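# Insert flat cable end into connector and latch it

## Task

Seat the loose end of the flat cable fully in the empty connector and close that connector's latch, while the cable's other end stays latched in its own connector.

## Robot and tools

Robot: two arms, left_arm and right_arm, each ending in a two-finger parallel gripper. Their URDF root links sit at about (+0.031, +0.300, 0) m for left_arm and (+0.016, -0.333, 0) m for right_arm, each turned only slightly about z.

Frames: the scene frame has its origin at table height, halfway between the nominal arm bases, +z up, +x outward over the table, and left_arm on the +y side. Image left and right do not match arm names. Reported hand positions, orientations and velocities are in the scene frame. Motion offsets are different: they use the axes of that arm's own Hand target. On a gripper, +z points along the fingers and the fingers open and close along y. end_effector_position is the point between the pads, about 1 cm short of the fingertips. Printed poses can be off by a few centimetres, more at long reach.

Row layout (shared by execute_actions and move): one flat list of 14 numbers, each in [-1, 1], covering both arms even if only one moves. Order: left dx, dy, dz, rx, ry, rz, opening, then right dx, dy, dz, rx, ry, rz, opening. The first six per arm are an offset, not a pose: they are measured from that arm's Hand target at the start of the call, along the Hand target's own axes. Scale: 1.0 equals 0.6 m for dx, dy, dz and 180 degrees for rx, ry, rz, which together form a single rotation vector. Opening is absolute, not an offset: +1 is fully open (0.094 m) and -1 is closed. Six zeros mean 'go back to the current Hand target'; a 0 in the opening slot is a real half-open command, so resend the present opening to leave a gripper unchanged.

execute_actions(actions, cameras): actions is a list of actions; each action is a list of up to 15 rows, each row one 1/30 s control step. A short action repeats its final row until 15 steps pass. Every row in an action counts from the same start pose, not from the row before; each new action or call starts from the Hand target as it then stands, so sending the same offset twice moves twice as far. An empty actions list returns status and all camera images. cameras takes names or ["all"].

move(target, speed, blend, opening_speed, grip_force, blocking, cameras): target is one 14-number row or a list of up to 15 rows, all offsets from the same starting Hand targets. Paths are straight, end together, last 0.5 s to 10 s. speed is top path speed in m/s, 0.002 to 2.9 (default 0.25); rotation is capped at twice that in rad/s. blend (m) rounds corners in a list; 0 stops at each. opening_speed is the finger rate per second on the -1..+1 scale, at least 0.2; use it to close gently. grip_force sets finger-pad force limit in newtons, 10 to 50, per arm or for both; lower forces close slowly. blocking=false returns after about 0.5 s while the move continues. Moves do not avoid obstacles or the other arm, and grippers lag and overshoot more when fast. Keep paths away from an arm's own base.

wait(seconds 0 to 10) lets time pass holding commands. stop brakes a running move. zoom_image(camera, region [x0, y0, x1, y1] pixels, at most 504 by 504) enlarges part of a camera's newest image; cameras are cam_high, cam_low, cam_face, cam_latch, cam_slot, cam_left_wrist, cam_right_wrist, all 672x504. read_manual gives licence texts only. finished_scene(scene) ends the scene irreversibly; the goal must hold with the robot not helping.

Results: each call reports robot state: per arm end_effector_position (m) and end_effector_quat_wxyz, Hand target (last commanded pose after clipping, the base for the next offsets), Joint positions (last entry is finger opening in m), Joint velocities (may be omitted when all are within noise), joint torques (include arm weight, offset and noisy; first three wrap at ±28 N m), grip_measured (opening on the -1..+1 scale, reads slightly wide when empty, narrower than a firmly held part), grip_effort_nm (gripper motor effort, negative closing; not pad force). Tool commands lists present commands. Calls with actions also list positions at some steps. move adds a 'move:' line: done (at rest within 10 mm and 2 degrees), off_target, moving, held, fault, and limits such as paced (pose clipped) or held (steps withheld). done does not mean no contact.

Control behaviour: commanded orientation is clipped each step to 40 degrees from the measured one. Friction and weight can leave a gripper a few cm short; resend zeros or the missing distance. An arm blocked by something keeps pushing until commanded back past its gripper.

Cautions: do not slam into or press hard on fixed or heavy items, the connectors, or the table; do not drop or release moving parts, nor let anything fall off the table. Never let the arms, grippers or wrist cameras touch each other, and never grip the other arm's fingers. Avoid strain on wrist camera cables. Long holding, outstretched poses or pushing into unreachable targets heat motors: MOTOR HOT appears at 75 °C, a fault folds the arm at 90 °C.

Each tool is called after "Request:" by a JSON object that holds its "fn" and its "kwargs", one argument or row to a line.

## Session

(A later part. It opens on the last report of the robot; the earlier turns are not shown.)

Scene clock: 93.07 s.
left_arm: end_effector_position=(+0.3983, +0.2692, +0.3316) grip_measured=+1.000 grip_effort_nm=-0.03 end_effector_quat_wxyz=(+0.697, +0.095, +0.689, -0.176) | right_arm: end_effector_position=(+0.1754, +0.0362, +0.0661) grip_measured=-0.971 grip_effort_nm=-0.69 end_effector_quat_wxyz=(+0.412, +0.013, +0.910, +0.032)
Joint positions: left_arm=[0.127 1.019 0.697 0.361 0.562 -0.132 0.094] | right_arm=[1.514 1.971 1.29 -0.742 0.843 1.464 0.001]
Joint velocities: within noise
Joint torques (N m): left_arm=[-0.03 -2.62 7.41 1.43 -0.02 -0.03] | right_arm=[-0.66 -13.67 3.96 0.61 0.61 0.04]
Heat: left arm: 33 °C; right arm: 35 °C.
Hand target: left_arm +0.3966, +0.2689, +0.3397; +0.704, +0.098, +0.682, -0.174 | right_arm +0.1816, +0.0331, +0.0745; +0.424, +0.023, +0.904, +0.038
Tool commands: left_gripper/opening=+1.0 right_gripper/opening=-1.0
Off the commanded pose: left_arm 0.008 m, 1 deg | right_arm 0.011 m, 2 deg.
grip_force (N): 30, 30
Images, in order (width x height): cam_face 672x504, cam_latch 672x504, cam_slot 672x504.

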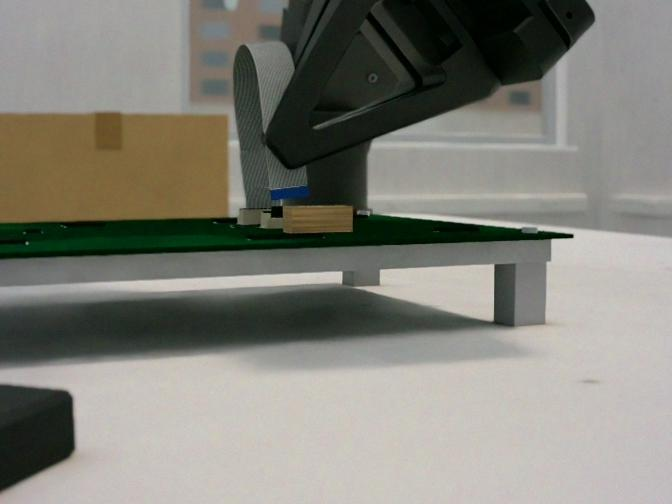

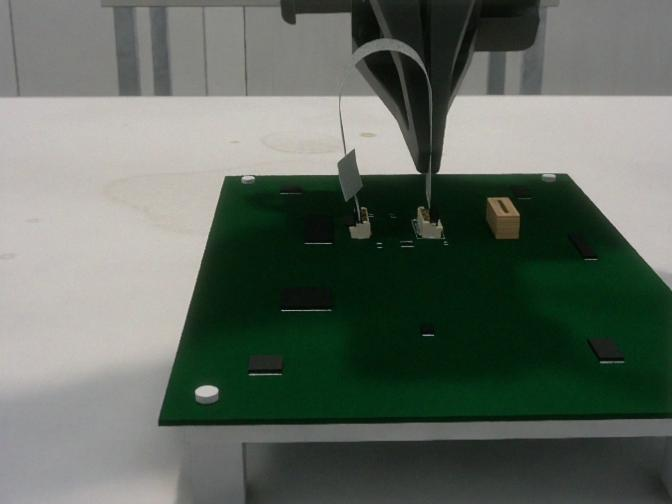

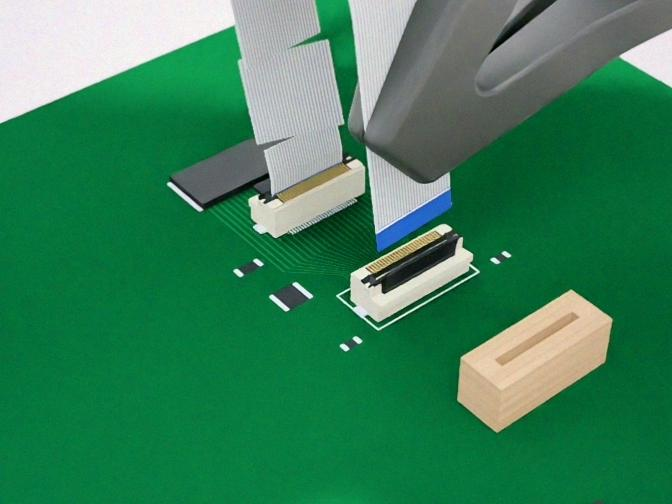

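Request:
{"fn": "move", "kwargs": {
  "target": [0,0,0,0,0,0,1,0,0,-0.0023,-0.0057,-0.0301,-0.0043,-1],
  "speed": 0.06,
  "cameras": ["cam_face","cam_latch","cam_slot"]
}}

Request:
{"fn": "zoom_image", "kwargs": {
  "camera": "cam_face",
  "region": [230, 140, 350, 240]
}}

Request:
{"fn": "zoom_image", "kwargs": {
  "camera": "cam_latch",
  "region": [396, 150, 480, 240]
}}

Request:
{"fn": "zoom_image", "kwargs": {
  "camera": "cam_slot",
  "region": [330, 170, 490, 330]
}}

Scene clock: 105.10 s.
left_arm: end_effector_position=(+0.3983, +0.2692, +0.3316) grip_measured=+1.000 grip_effort_nm=-0.03 end_effector_quat_wxyz=(+0.697, +0.095, +0.689, -0.176) | right_arm: end_effector_position=(+0.1784, +0.0348, +0.0689) grip_measured=-0.971 grip_effort_nm=-0.69 end_effector_quat_wxyz=(+0.450, +0.012, +0.892, +0.038)
Joint positions: left_arm=[0.127 1.019 0.697 0.361 0.562 -0.132 0.094] | right_arm=[1.531 1.971 1.25 -0.686 0.926 1.464 0.001]
Joint torques (N m): left_arm=[-0.01 -2.61 7.39 1.44 -0.02 -0.02] | right_arm=[0.68 -12.37 3.7 0.69 0.76 0.05]
Heat: left arm: 33 °C; right arm: 36 °C.
Hand target: left_arm +0.3966, +0.2689, +0.3397; +0.704, +0.098, +0.682, -0.174 | right_arm +0.1806, +0.0330, +0.0755; +0.467, +0.015, +0.883, +0.042
Off the commanded pose: left_arm 0.008 m, 1 deg | right_arm 0.007 m, 2 deg.
grip_force (N): 30, 30
move: done
Images, in order (width x height): cam_face 672x504, cam_latch 672x504, cam_slot 672x504.

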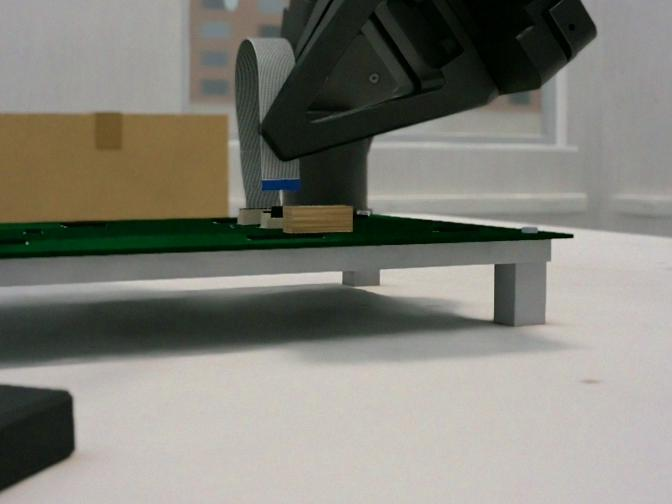

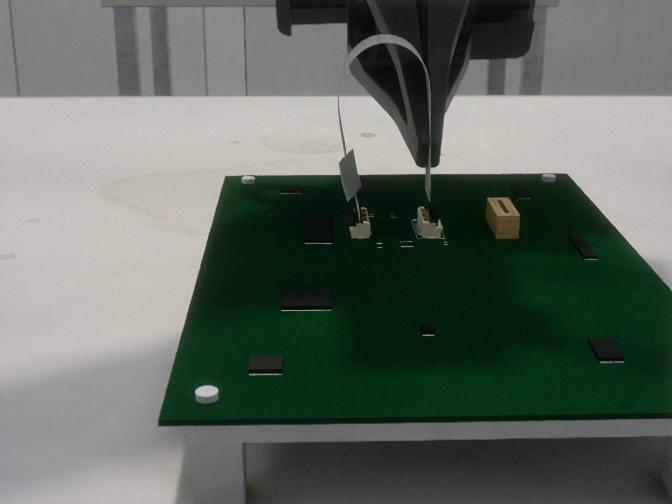

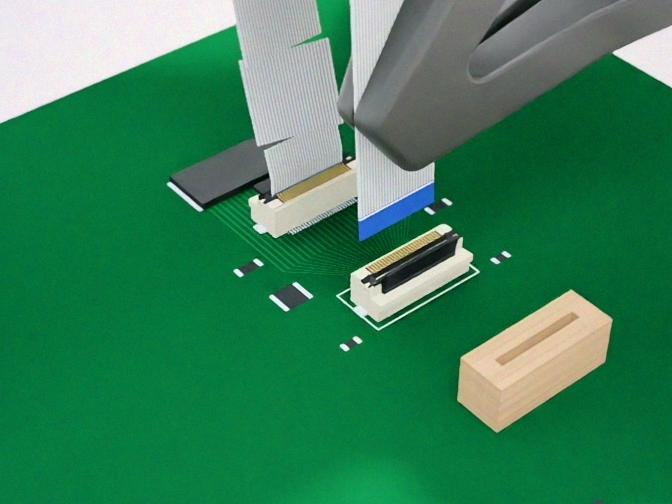

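Scaled by 4.200.

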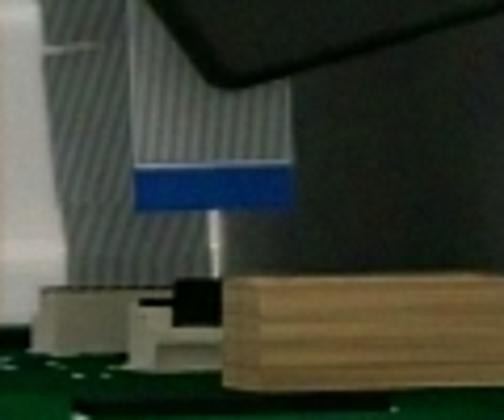

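Scaled by 5.600.

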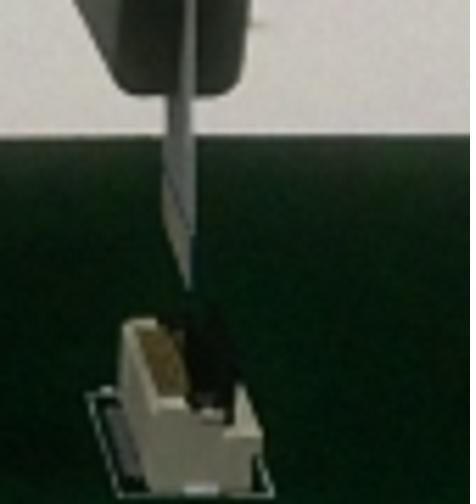

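Scaled by 3.150.

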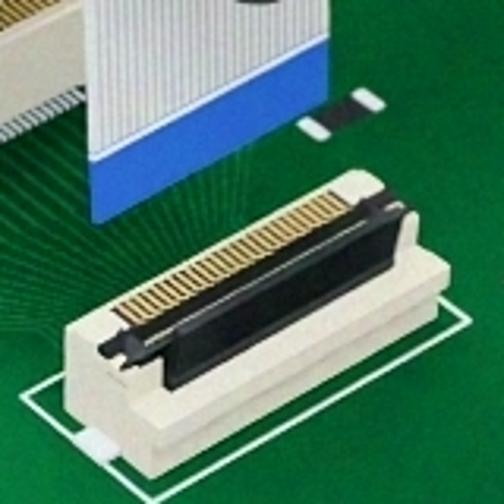

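Request:
{"fn": "move", "kwargs": {
  "target": [0,0,0,0,0,0,1,0.0052,0.0013,-0.0015,-0.0016,0.0002,-0.0011,-1],
  "speed": 0.06,
  "cameras": ["cam_latch","cam_slot"]
}}

Request:
{"fn": "zoom_image", "kwargs": {
  "camera": "cam_latch",
  "region": [396, 150, 480, 240]
}}

Request:
{"fn": "zoom_image", "kwargs": {
  "camera": "cam_slot",
  "region": [330, 170, 490, 330]
}}

Scene clock: 112.87 s.
left_arm: end_effector_position=(+0.3983, +0.2692, +0.3316) grip_measured=+1.000 grip_effort_nm=-0.03 end_effector_quat_wxyz=(+0.697, +0.095, +0.689, -0.176) | right_arm: end_effector_position=(+0.1766, +0.0369, +0.0696) grip_measured=-0.971 grip_effort_nm=-0.69 end_effector_quat_wxyz=(+0.451, +0.011, +0.891, +0.042)
Joint positions: left_arm=[0.127 1.019 0.697 0.361 0.562 -0.132 0.094] | right_arm=[1.538 1.971 1.25 -0.679 0.93 1.464 0.001]
Joint torques (N m): left_arm=[-0.05 -2.59 7.36 1.43 -0.02 -0.01] | right_arm=[0.72 -12.03 3.37 0.69 0.73 0.08]
Heat: left arm: 33 °C; right arm: 35 °C.
Hand target: left_arm +0.3966, +0.2689, +0.3397; +0.704, +0.098, +0.682, -0.174 | right_arm +0.1781, +0.0340, +0.0735; +0.467, +0.012, +0.883, +0.044
Off the commanded pose: left_arm 0.008 m, 1 deg | right_arm 0.005 m, 2 deg.
grip_force (N): 30, 30
move: done
Images, in order (width x height): cam_latch 672x504, cam_slot 672x504.

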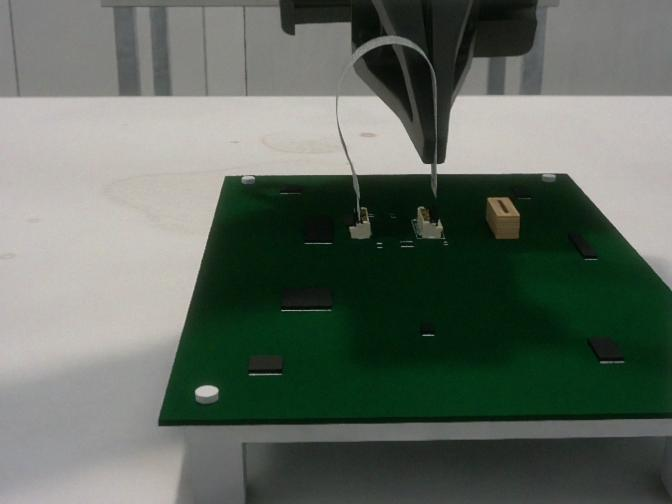

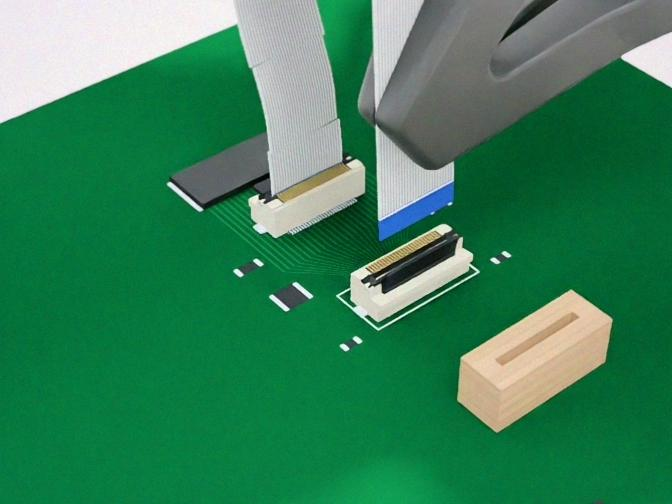

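Scaled by 5.600.

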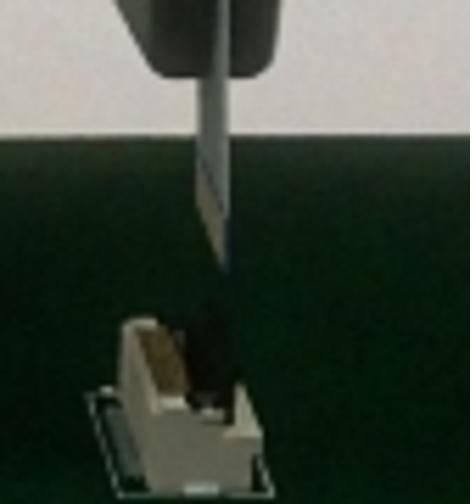

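Scaled by 3.150.

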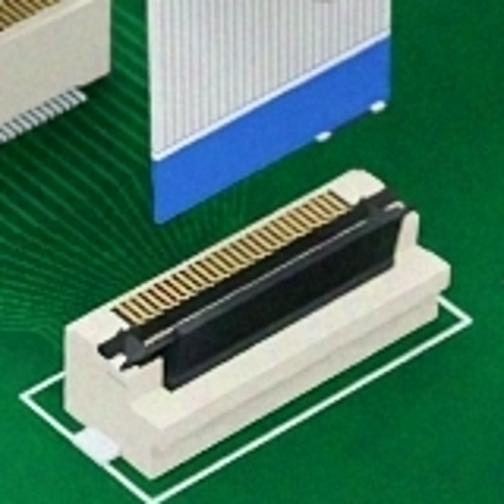

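Request:
{"fn": "move", "kwargs": {
  "target": [0,0,0,0,0,0,1,0.0115,-0.0053,0.006,0,0,0,-1],
  "speed": 0.06,
  "cameras": ["cam_latch","cam_slot"]
}}

Request:
{"fn": "zoom_image", "kwargs": {
  "camera": "cam_latch",
  "region": [396, 150, 480, 240]
}}

Request:
{"fn": "zoom_image", "kwargs": {
  "camera": "cam_slot",
  "region": [330, 170, 490, 330]
}}

Scene clock: 118.30 s.
left_arm: end_effector_position=(+0.3983, +0.2692, +0.3316) grip_measured=+1.000 grip_effort_nm=-0.03 end_effector_quat_wxyz=(+0.697, +0.095, +0.689, -0.176) | right_arm: end_effector_position=(+0.1765, +0.0330, +0.0629) grip_measured=-0.971 grip_effort_nm=-0.69 end_effector_quat_wxyz=(+0.452, +0.011, +0.891, +0.042)
Joint positions: left_arm=[0.127 1.019 0.697 0.361 0.562 -0.132 0.094] | right_arm=[1.538 1.971 1.219 -0.649 0.931 1.464 0.001]
Joint torques (N m): left_arm=[-0.05 -2.61 7.35 1.43 -0.02 -0.02] | right_arm=[0.77 -11.49 3.75 0.68 0.73 0.14]
Heat: left arm: 33 °C; right arm: 35 °C.
Hand target: left_arm +0.3966, +0.2689, +0.3397; +0.704, +0.098, +0.682, -0.174 | right_arm +0.1773, +0.0315, +0.0655; +0.467, +0.012, +0.883, +0.044
Off the commanded pose: left_arm 0.008 m, 1 deg | right_arm 0.003 m, 2 deg.
grip_force (N): 30, 30
move: done
Images, in order (width x height): cam_latch 672x504, cam_slot 672x504.

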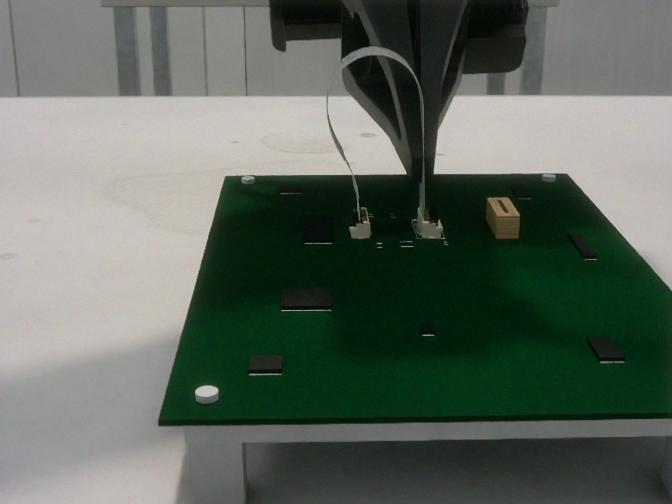

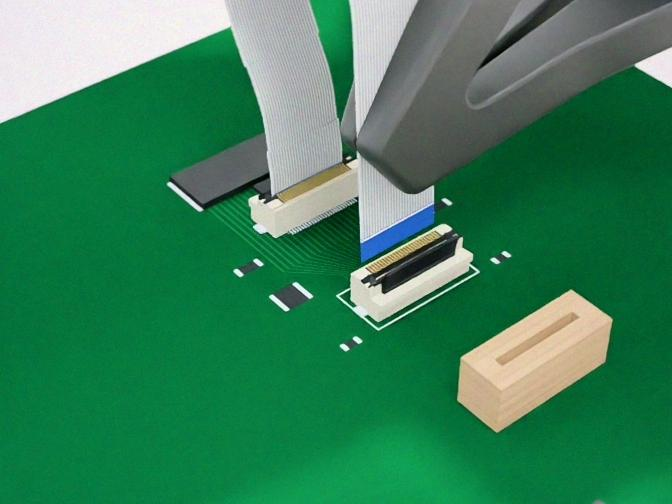

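Scaled by 5.600.

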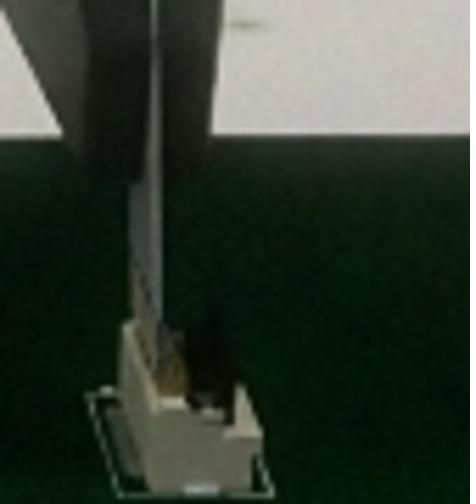

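Scaled by 3.150.

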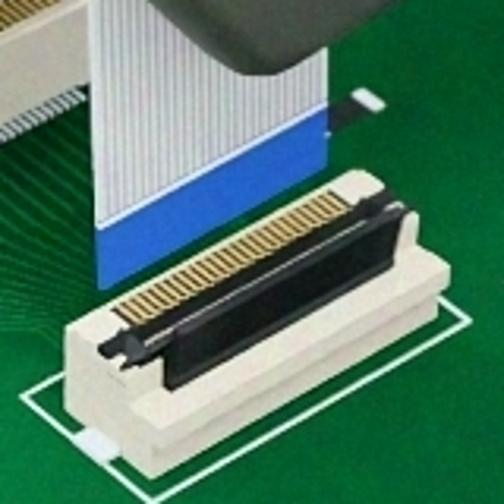

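Request:
{"fn": "move", "kwargs": {
  "target": [0,0,0,0,0,0,1,0.0016,0.003,-0.0019,-0.0025,-0.001,0.0015,-1],
  "speed": 0.06,
  "cameras": ["cam_latch","cam_slot"]
}}

Request:
{"fn": "zoom_image", "kwargs": {
  "camera": "cam_latch",
  "region": [396, 150, 480, 240]
}}

Request:
{"fn": "zoom_image", "kwargs": {
  "camera": "cam_slot",
  "region": [330, 170, 490, 330]
}}

Scene clock: 123.40 s.
left_arm: end_effector_position=(+0.3983, +0.2692, +0.3316) grip_measured=+1.000 grip_effort_nm=-0.03 end_effector_quat_wxyz=(+0.697, +0.095, +0.689, -0.176) | right_arm: end_effector_position=(+0.1746, +0.0357, +0.0637) grip_measured=-0.971 grip_effort_nm=-0.69 end_effector_quat_wxyz=(+0.453, +0.010, +0.890, +0.047)
Joint positions: left_arm=[0.127 1.019 0.697 0.361 0.562 -0.132 0.094] | right_arm=[1.544 1.971 1.219 -0.639 0.934 1.464 0.001]
Joint torques (N m): left_arm=[-0.03 -2.66 7.38 1.43 -0.01 -0.02] | right_arm=[0.68 -11.44 3.37 0.68 0.75 0.14]
Heat: left arm: 34 °C; right arm: 35 °C.
Hand target: left_arm +0.3966, +0.2689, +0.3397; +0.704, +0.098, +0.682, -0.174 | right_arm +0.1757, +0.0332, +0.0654; +0.468, +0.012, +0.882, +0.048
Off the commanded pose: left_arm 0.008 m, 1 deg | right_arm 0.003 m, 2 deg.
grip_force (N): 30, 30
move: done
Images, in order (width x height): cam_latch 672x504, cam_slot 672x504.

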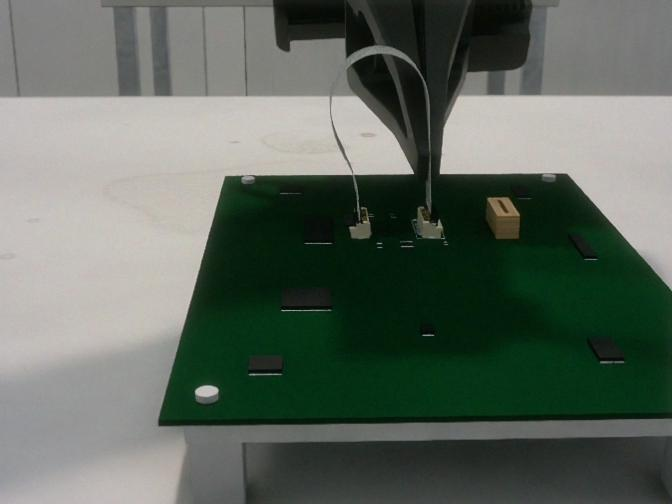

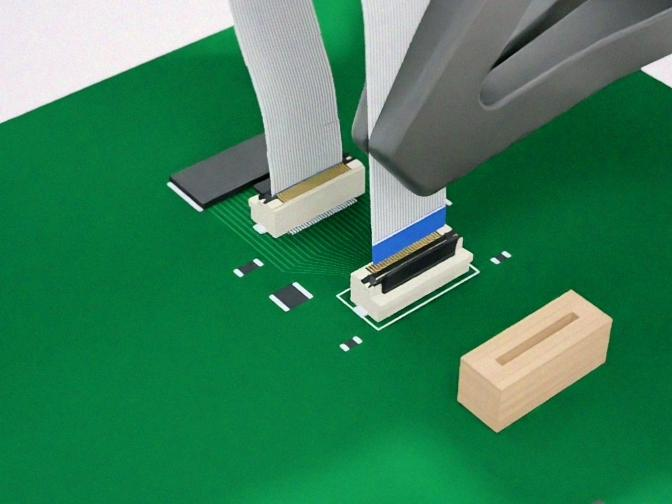

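Scaled by 5.600.

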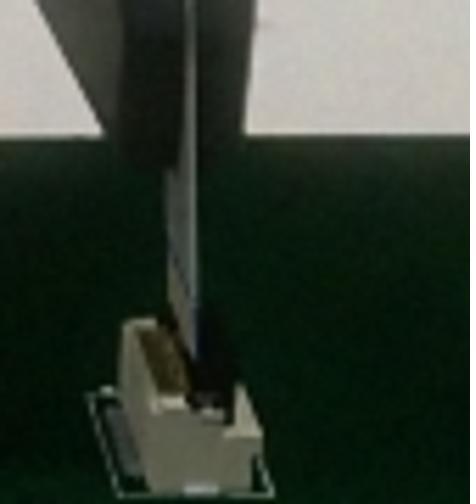

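Scaled by 3.150.

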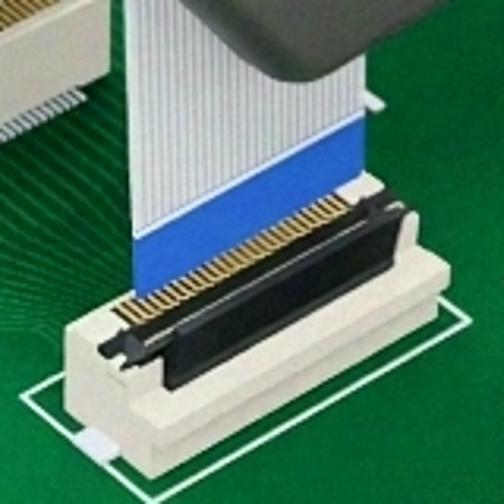

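Request:
{"fn": "move", "kwargs": {
  "target": [0,0,0,0,0,0,1,0.0063,-0.0003,0.0024,0,0,0,-1],
  "speed": 0.06,
  "cameras": ["cam_latch","cam_slot"]
}}

Request:
{"fn": "zoom_image", "kwargs": {
  "camera": "cam_latch",
  "region": [396, 150, 480, 240]
}}

Request:
{"fn": "zoom_image", "kwargs": {
  "camera": "cam_slot",
  "region": [330, 170, 490, 330]
}}

Scene clock: 130.50 s.
left_arm: end_effector_position=(+0.3983, +0.2692, +0.3316) grip_measured=+1.000 grip_effort_nm=-0.03 end_effector_quat_wxyz=(+0.697, +0.095, +0.689, -0.176) | right_arm: end_effector_position=(+0.1739, +0.0356, +0.0623) grip_measured=-0.971 grip_effort_nm=-0.69 end_effector_quat_wxyz=(+0.454, +0.010, +0.890, +0.049)
Joint positions: left_arm=[0.127 1.019 0.697 0.361 0.562 -0.132 0.094] | right_arm=[1.546 1.971 1.211 -0.628 0.936 1.464 0.001]
Joint torques (N m): left_arm=[-0.05 -2.61 7.41 1.45 -0.02 -0.01] | right_arm=[0.72 -10.51 3.45 0.69 0.73 0.21]
Heat: left arm: 34 °C; right arm: 35 °C.
Hand target: left_arm +0.3966, +0.2689, +0.3397; +0.704, +0.098, +0.682, -0.174 | right_arm +0.1748, +0.0334, +0.0615; +0.468, +0.012, +0.882, +0.048
Off the commanded pose: left_arm 0.008 m, 1 deg | right_arm 0.003 m, 2 deg.
grip_force (N): 30, 30
move: done
Images, in order (width x height): cam_latch 672x504, cam_slot 672x504.

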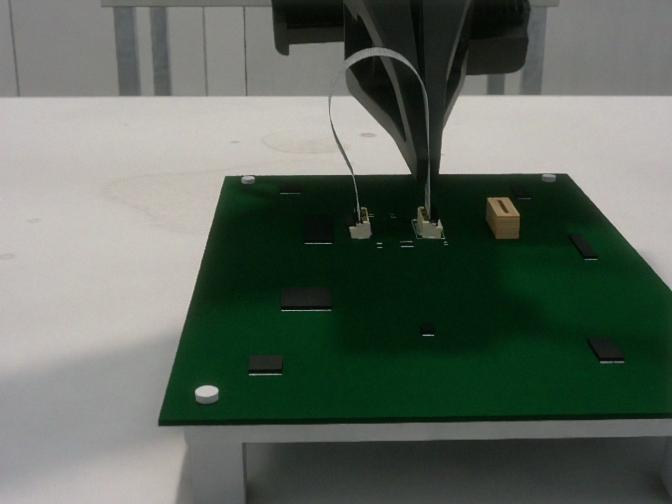

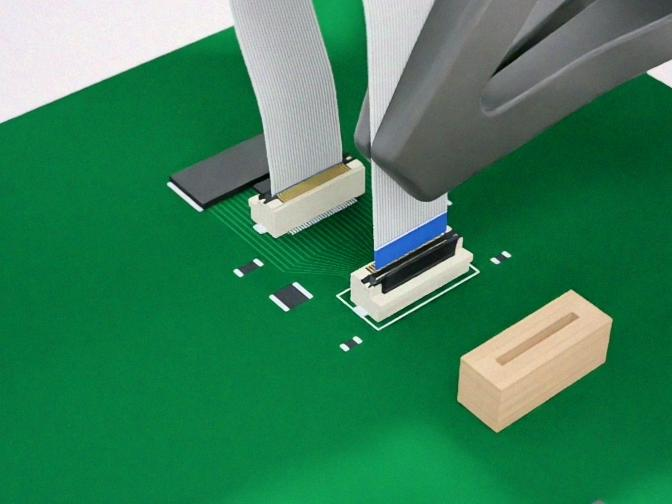

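Scaled by 5.600.

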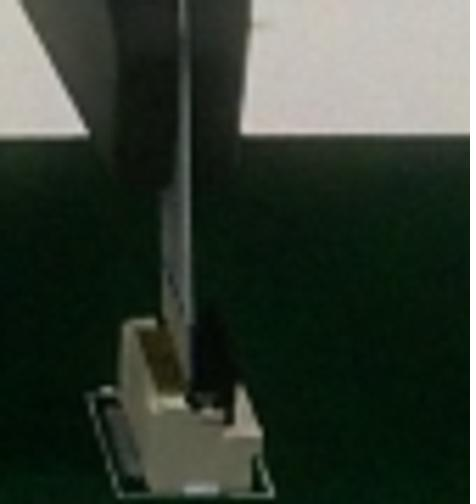

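Scaled by 3.150.

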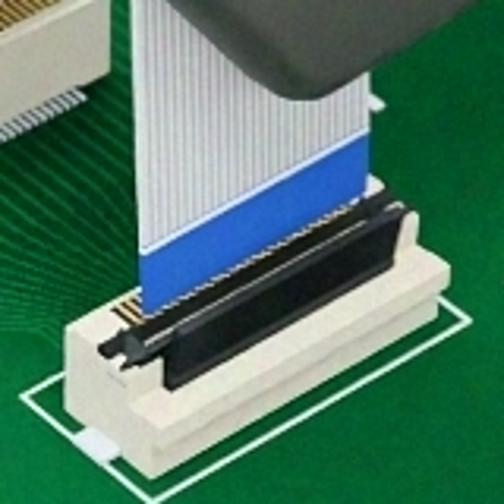

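Request:
{"fn": "move", "kwargs": {
  "target": [0,0,0,0,0,0,1,0.0076,-0.0004,0.005,0,0,0,-1],
  "speed": 0.04,
  "cameras": ["cam_latch","cam_slot"]
}}

Request:
{"fn": "zoom_image", "kwargs": {
  "camera": "cam_latch",
  "region": [396, 150, 480, 240]
}}

Request:
{"fn": "zoom_image", "kwargs": {
  "camera": "cam_slot",
  "region": [330, 170, 490, 330]
}}

Scene clock: 133.60 s.
left_arm: end_effector_position=(+0.3983, +0.2692, +0.3316) grip_measured=+1.000 grip_effort_nm=-0.03 end_effector_quat_wxyz=(+0.697, +0.095, +0.689, -0.176) | right_arm: end_effector_position=(+0.1741, +0.0370, +0.0614) grip_measured=-0.971 grip_effort_nm=-0.69 end_effector_quat_wxyz=(+0.455, +0.013, +0.889, +0.055)
Joint positions: left_arm=[0.127 1.019 0.697 0.361 0.562 -0.132 0.094] | right_arm=[1.546 1.971 1.204 -0.608 0.937 1.464 0.001]
Joint torques (N m): left_arm=[-0.02 -2.65 7.36 1.43 -0.01 -0.02] | right_arm=[0.9 -9.42 3.75 0.74 0.69 0.18]
Heat: left arm: 34 °C; right arm: 34 °C.
Hand target: left_arm +0.3966, +0.2689, +0.3397; +0.704, +0.098, +0.682, -0.174 | right_arm +0.1747, +0.0337, +0.0560; +0.468, +0.012, +0.882, +0.048
Off the commanded pose: left_arm 0.008 m, 1 deg | right_arm 0.006 m, 2 deg.
grip_force (N): 30, 30
move: done
Images, in order (width x height): cam_latch 672x504, cam_slot 672x504.

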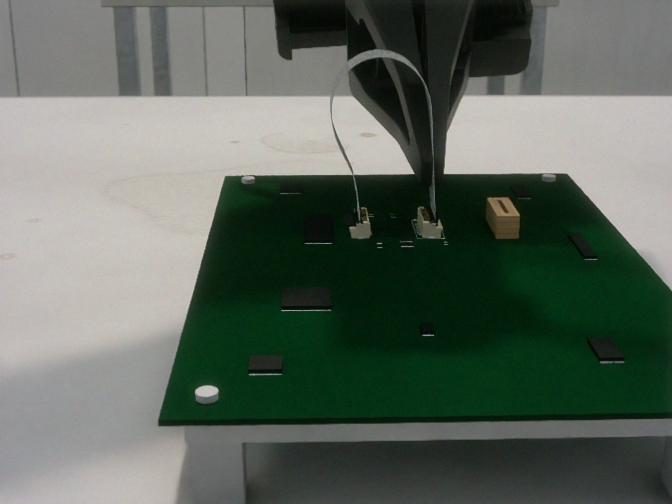

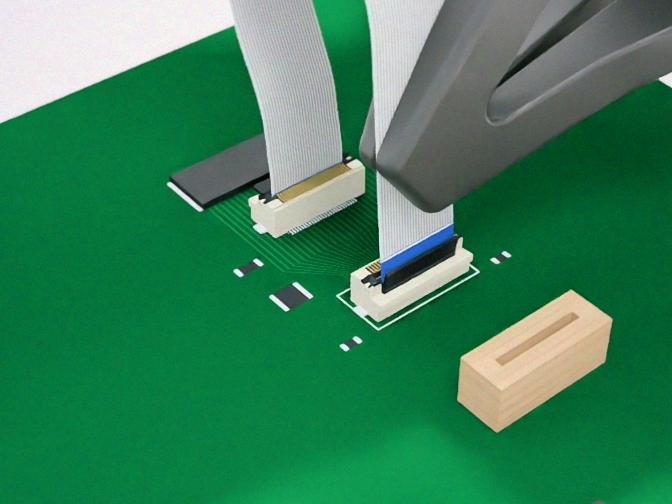

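Scaled by 5.600.

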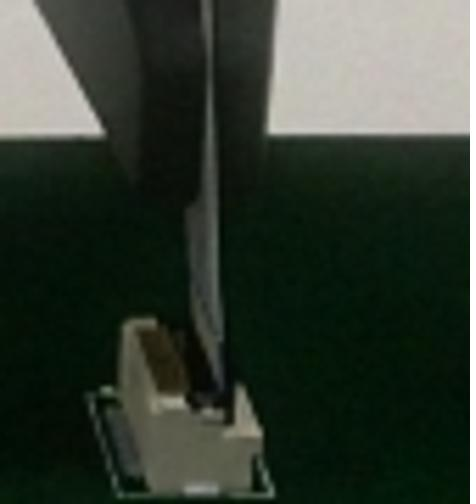

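Scaled by 3.150.

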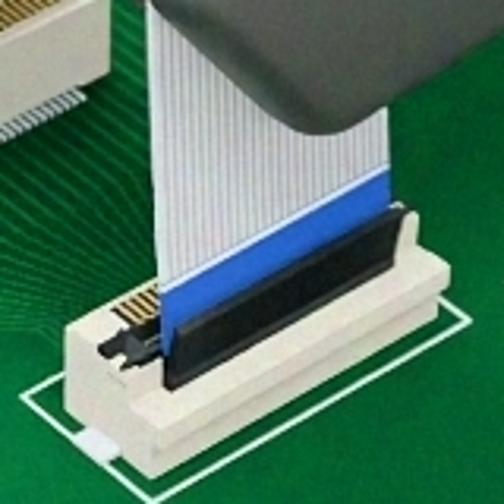

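Request:
{"fn": "move", "kwargs": {
  "target": [0,0,0,0,0,0,1,0.0005,-0.004,0.0003,0,0,0,-1],
  "speed": 0.04,
  "cameras": ["cam_latch","cam_slot"]
}}

Request:
{"fn": "zoom_image", "kwargs": {
  "camera": "cam_latch",
  "region": [396, 150, 480, 240]
}}

Request:
{"fn": "zoom_image", "kwargs": {
  "camera": "cam_slot",
  "region": [330, 170, 490, 330]
}}

Scene clock: 139.57 s.
left_arm: end_effector_position=(+0.3983, +0.2692, +0.3316) grip_measured=+1.000 grip_effort_nm=-0.04 end_effector_quat_wxyz=(+0.697, +0.095, +0.689, -0.176) | right_arm: end_effector_position=(+0.1749, +0.0358, +0.0605) grip_measured=-0.971 grip_effort_nm=-0.69 end_effector_quat_wxyz=(+0.458, +0.014, +0.887, +0.056)
Joint positions: left_arm=[0.127 1.019 0.697 0.361 0.562 -0.132 0.094] | right_arm=[1.546 1.971 1.194 -0.595 0.946 1.464 0.001]
Joint torques (N m): left_arm=[-0.03 -2.58 7.41 1.45 0 -0.02] | right_arm=[0.62 -9.96 3.41 0.65 0.62 0.2]
Heat: left arm: 34 °C; right arm: 34 °C.
Hand target: left_arm +0.3966, +0.2689, +0.3397; +0.704, +0.098, +0.682, -0.174 | right_arm +0.1747, +0.0314, +0.0555; +0.468, +0.012, +0.882, +0.048
Off the commanded pose: left_arm 0.008 m, 1 deg | right_arm 0.007 m, 1 deg.
grip_force (N): 30, 30
move: done
Images, in order (width x height): cam_latch 672x504, cam_slot 672x504.

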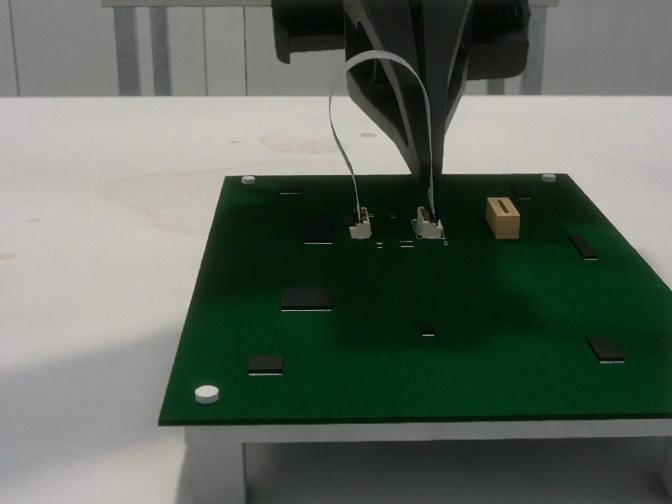

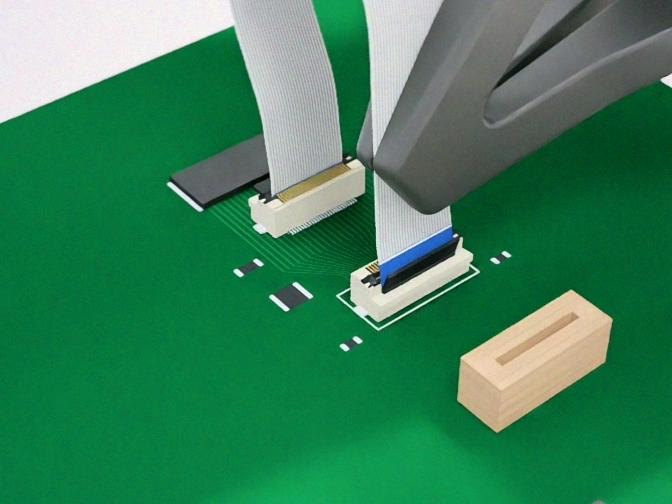

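Scaled by 5.600.

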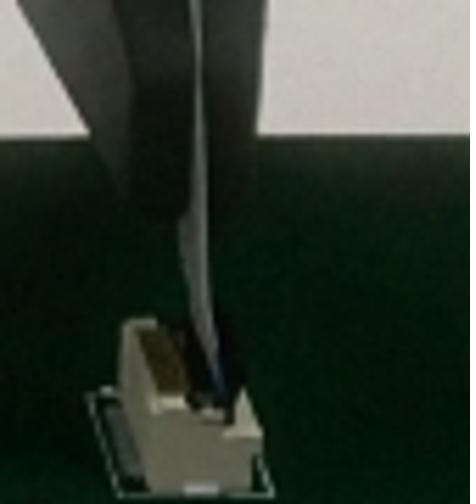

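Scaled by 3.150.

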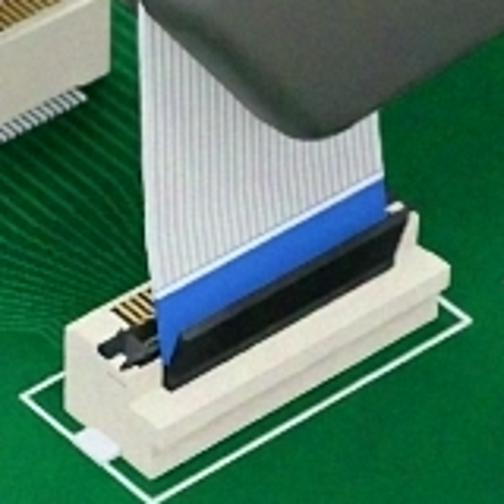

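Request:
{"fn": "move", "kwargs": {
  "target": [0,0,0,0,0,0,1,-0.026,0.006,-0.0175,0,0,0,-1],
  "speed": 0.06,
  "cameras": ["cam_latch","cam_slot","cam_face"]
}}

Request:
{"fn": "zoom_image", "kwargs": {
  "camera": "cam_latch",
  "region": [396, 150, 480, 240]
}}

Request:
{"fn": "zoom_image", "kwargs": {
  "camera": "cam_slot",
  "region": [330, 170, 490, 330]
}}

Scene clock: 146.77 s.
left_arm: end_effector_position=(+0.3983, +0.2692, +0.3316) grip_measured=+1.000 grip_effort_nm=-0.03 end_effector_quat_wxyz=(+0.697, +0.095, +0.689, -0.176) | right_arm: end_effector_position=(+0.1748, +0.0258, +0.0593) grip_measured=-0.971 grip_effort_nm=-0.69 end_effector_quat_wxyz=(+0.459, +0.001, +0.888, +0.030)
Joint positions: left_arm=[0.127 1.019 0.697 0.361 0.562 -0.132 0.094] | right_arm=[1.547 1.971 1.194 -0.653 0.949 1.464 0.001]
Joint torques (N m): left_arm=[0.01 -2.58 7.38 1.44 0 -0.02] | right_arm=[0.62 -12.77 6.16 0.4 0.61 0.21]
Heat: left arm: 34 °C; right arm: 34 °C.
Hand target: left_arm +0.3966, +0.2689, +0.3397; +0.704, +0.098, +0.682, -0.174 | right_arm +0.1747, +0.0332, +0.0746; +0.468, +0.012, +0.882, +0.048
Off the commanded pose: left_arm 0.008 m, 1 deg | right_arm 0.017 m, 3 deg.
grip_force (N): 30, 30
move: off_target (right_arm)
Images, in order (width x height): cam_face 672x504, cam_latch 672x504, cam_slot 672x504.

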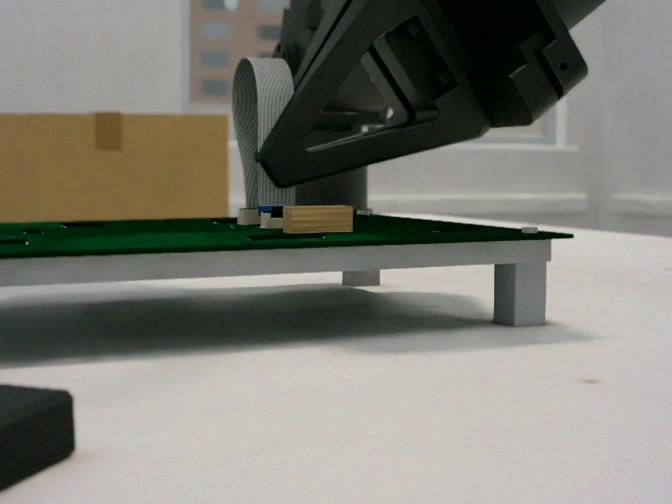

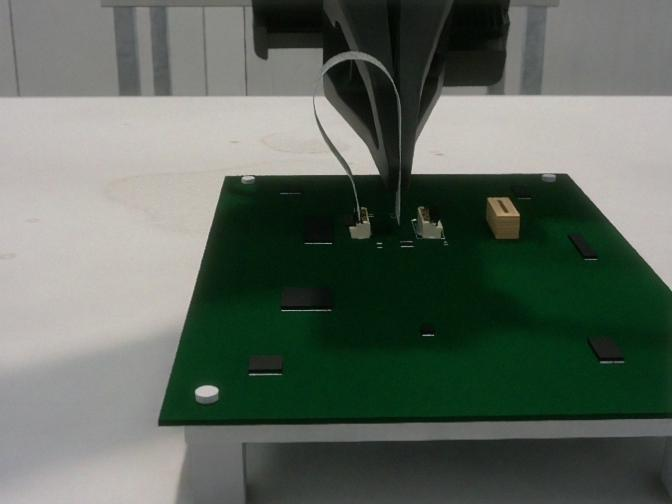

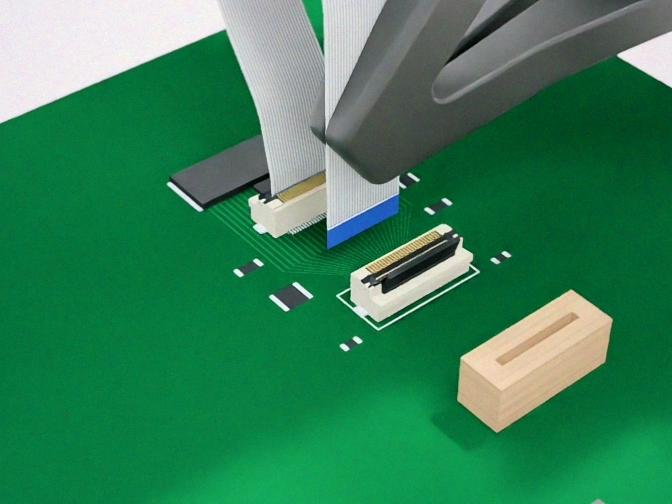

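Scaled by 5.600.

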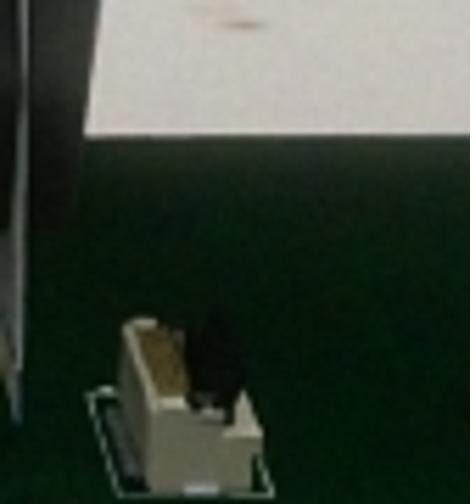

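Scaled by 3.150.

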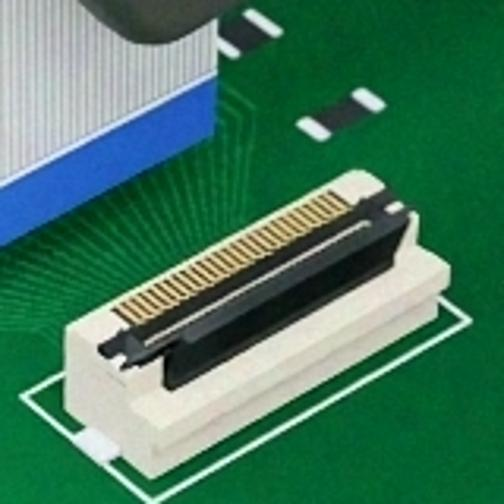

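Request:
{"fn": "move", "kwargs": {
  "target": [0,0,0,0,0,0,1,-0.0098,0.0178,-0.0065,0,0,0,-1],
  "speed": 0.06
}}

Scene clock: 151.13 s.
left_arm: end_effector_position=(+0.3983, +0.2692, +0.3316) grip_measured=+1.000 grip_effort_nm=-0.03 end_effector_quat_wxyz=(+0.697, +0.095, +0.689, -0.176) | right_arm: end_effector_position=(+0.1750, +0.0350, +0.0724) grip_measured=-0.971 grip_effort_nm=-0.69 end_effector_quat_wxyz=(+0.459, +0.003, +0.888, +0.035)
Joint positions: left_arm=[0.127 1.019 0.697 0.361 0.562 -0.132 0.094] | right_arm=[1.547 1.971 1.253 -0.7 0.949 1.464 0.001]
Joint torques (N m): left_arm=[-0.08 -2.61 7.41 1.44 -0.01 -0.02] | right_arm=[0.8 -11.18 6.9 0.39 0.63 0.2]
Heat: left arm: 34 °C; right arm: 34 °C.
Hand target: left_arm +0.3966, +0.2689, +0.3397; +0.704, +0.098, +0.682, -0.174 | right_arm +0.1746, +0.0431, +0.0826; +0.468, +0.012, +0.882, +0.048
Off the commanded pose: left_arm 0.008 m, 1 deg | right_arm 0.013 m, 2 deg.
grip_force (N): 30, 30
move: off_target (right_arm)

Request:
{"fn": "move", "kwargs": {
  "target": [0,0,0,0,0,0,1,0.0253,-0.0188,0.0152,0,0,0,-1],
  "speed": 0.06,
  "cameras": ["cam_latch","cam_slot"]
}}

Request:
{"fn": "zoom_image", "kwargs": {
  "camera": "cam_latch",
  "region": [396, 150, 480, 240]
}}

Request:
{"fn": "zoom_image", "kwargs": {
  "camera": "cam_slot",
  "region": [330, 170, 490, 330]
}}

Scene clock: 155.73 s.
left_arm: end_effector_position=(+0.3983, +0.2692, +0.3316) grip_measured=+1.000 grip_effort_nm=-0.03 end_effector_quat_wxyz=(+0.697, +0.095, +0.689, -0.176) | right_arm: end_effector_position=(+0.1744, +0.0348, +0.0649) grip_measured=-0.971 grip_effort_nm=-0.69 end_effector_quat_wxyz=(+0.459, +0.009, +0.887, +0.046)
Joint positions: left_arm=[0.127 1.019 0.697 0.361 0.562 -0.132 0.094] | right_arm=[1.548 1.971 1.217 -0.642 0.948 1.468 0.001]
Joint torques (N m): left_arm=[-0.06 -2.58 7.39 1.44 0.02 -0.02] | right_arm=[0.73 -10.78 3.7 0.7 0.63 0.21]
Heat: left arm: 34 °C; right arm: 34 °C.
Hand target: left_arm +0.3966, +0.2689, +0.3397; +0.704, +0.098, +0.682, -0.174 | right_arm +0.1739, +0.0335, +0.0639; +0.468, +0.012, +0.882, +0.048
Off the commanded pose: left_arm 0.008 m, 1 deg | right_arm 0.002 m, 1 deg.
grip_force (N): 30, 30
move: done
Images, in order (width x height): cam_latch 672x504, cam_slot 672x504.

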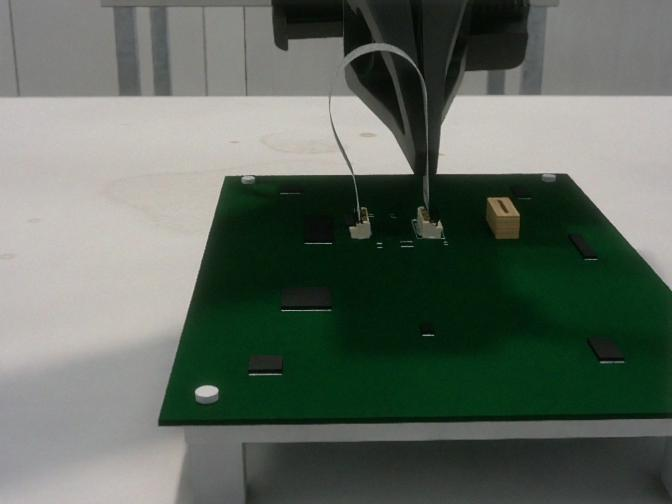

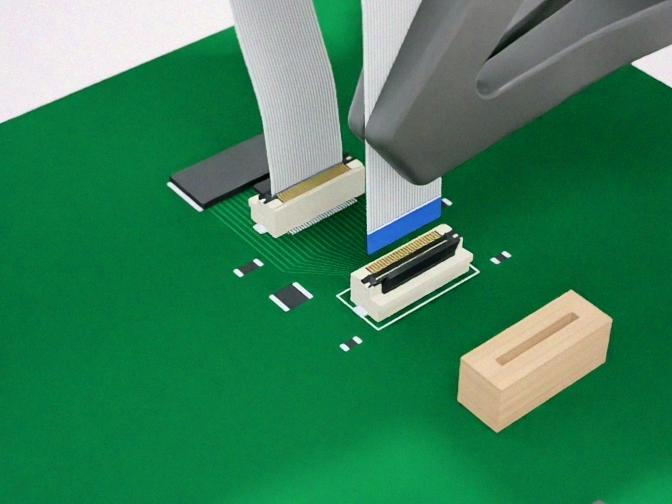

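Scaled by 5.600.

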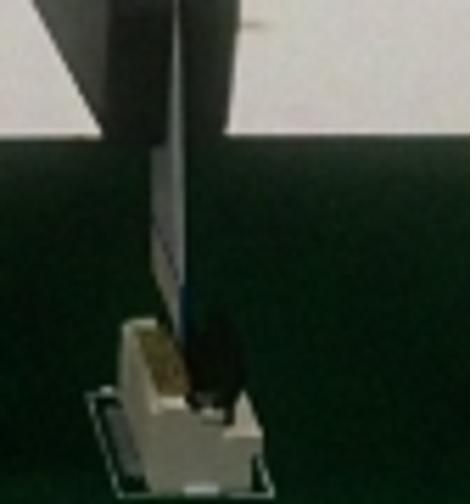

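Scaled by 3.150.

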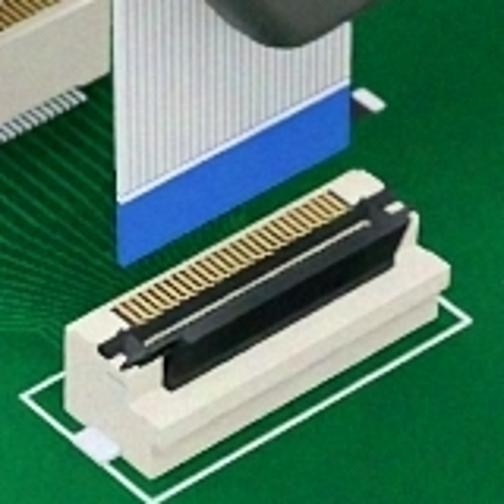

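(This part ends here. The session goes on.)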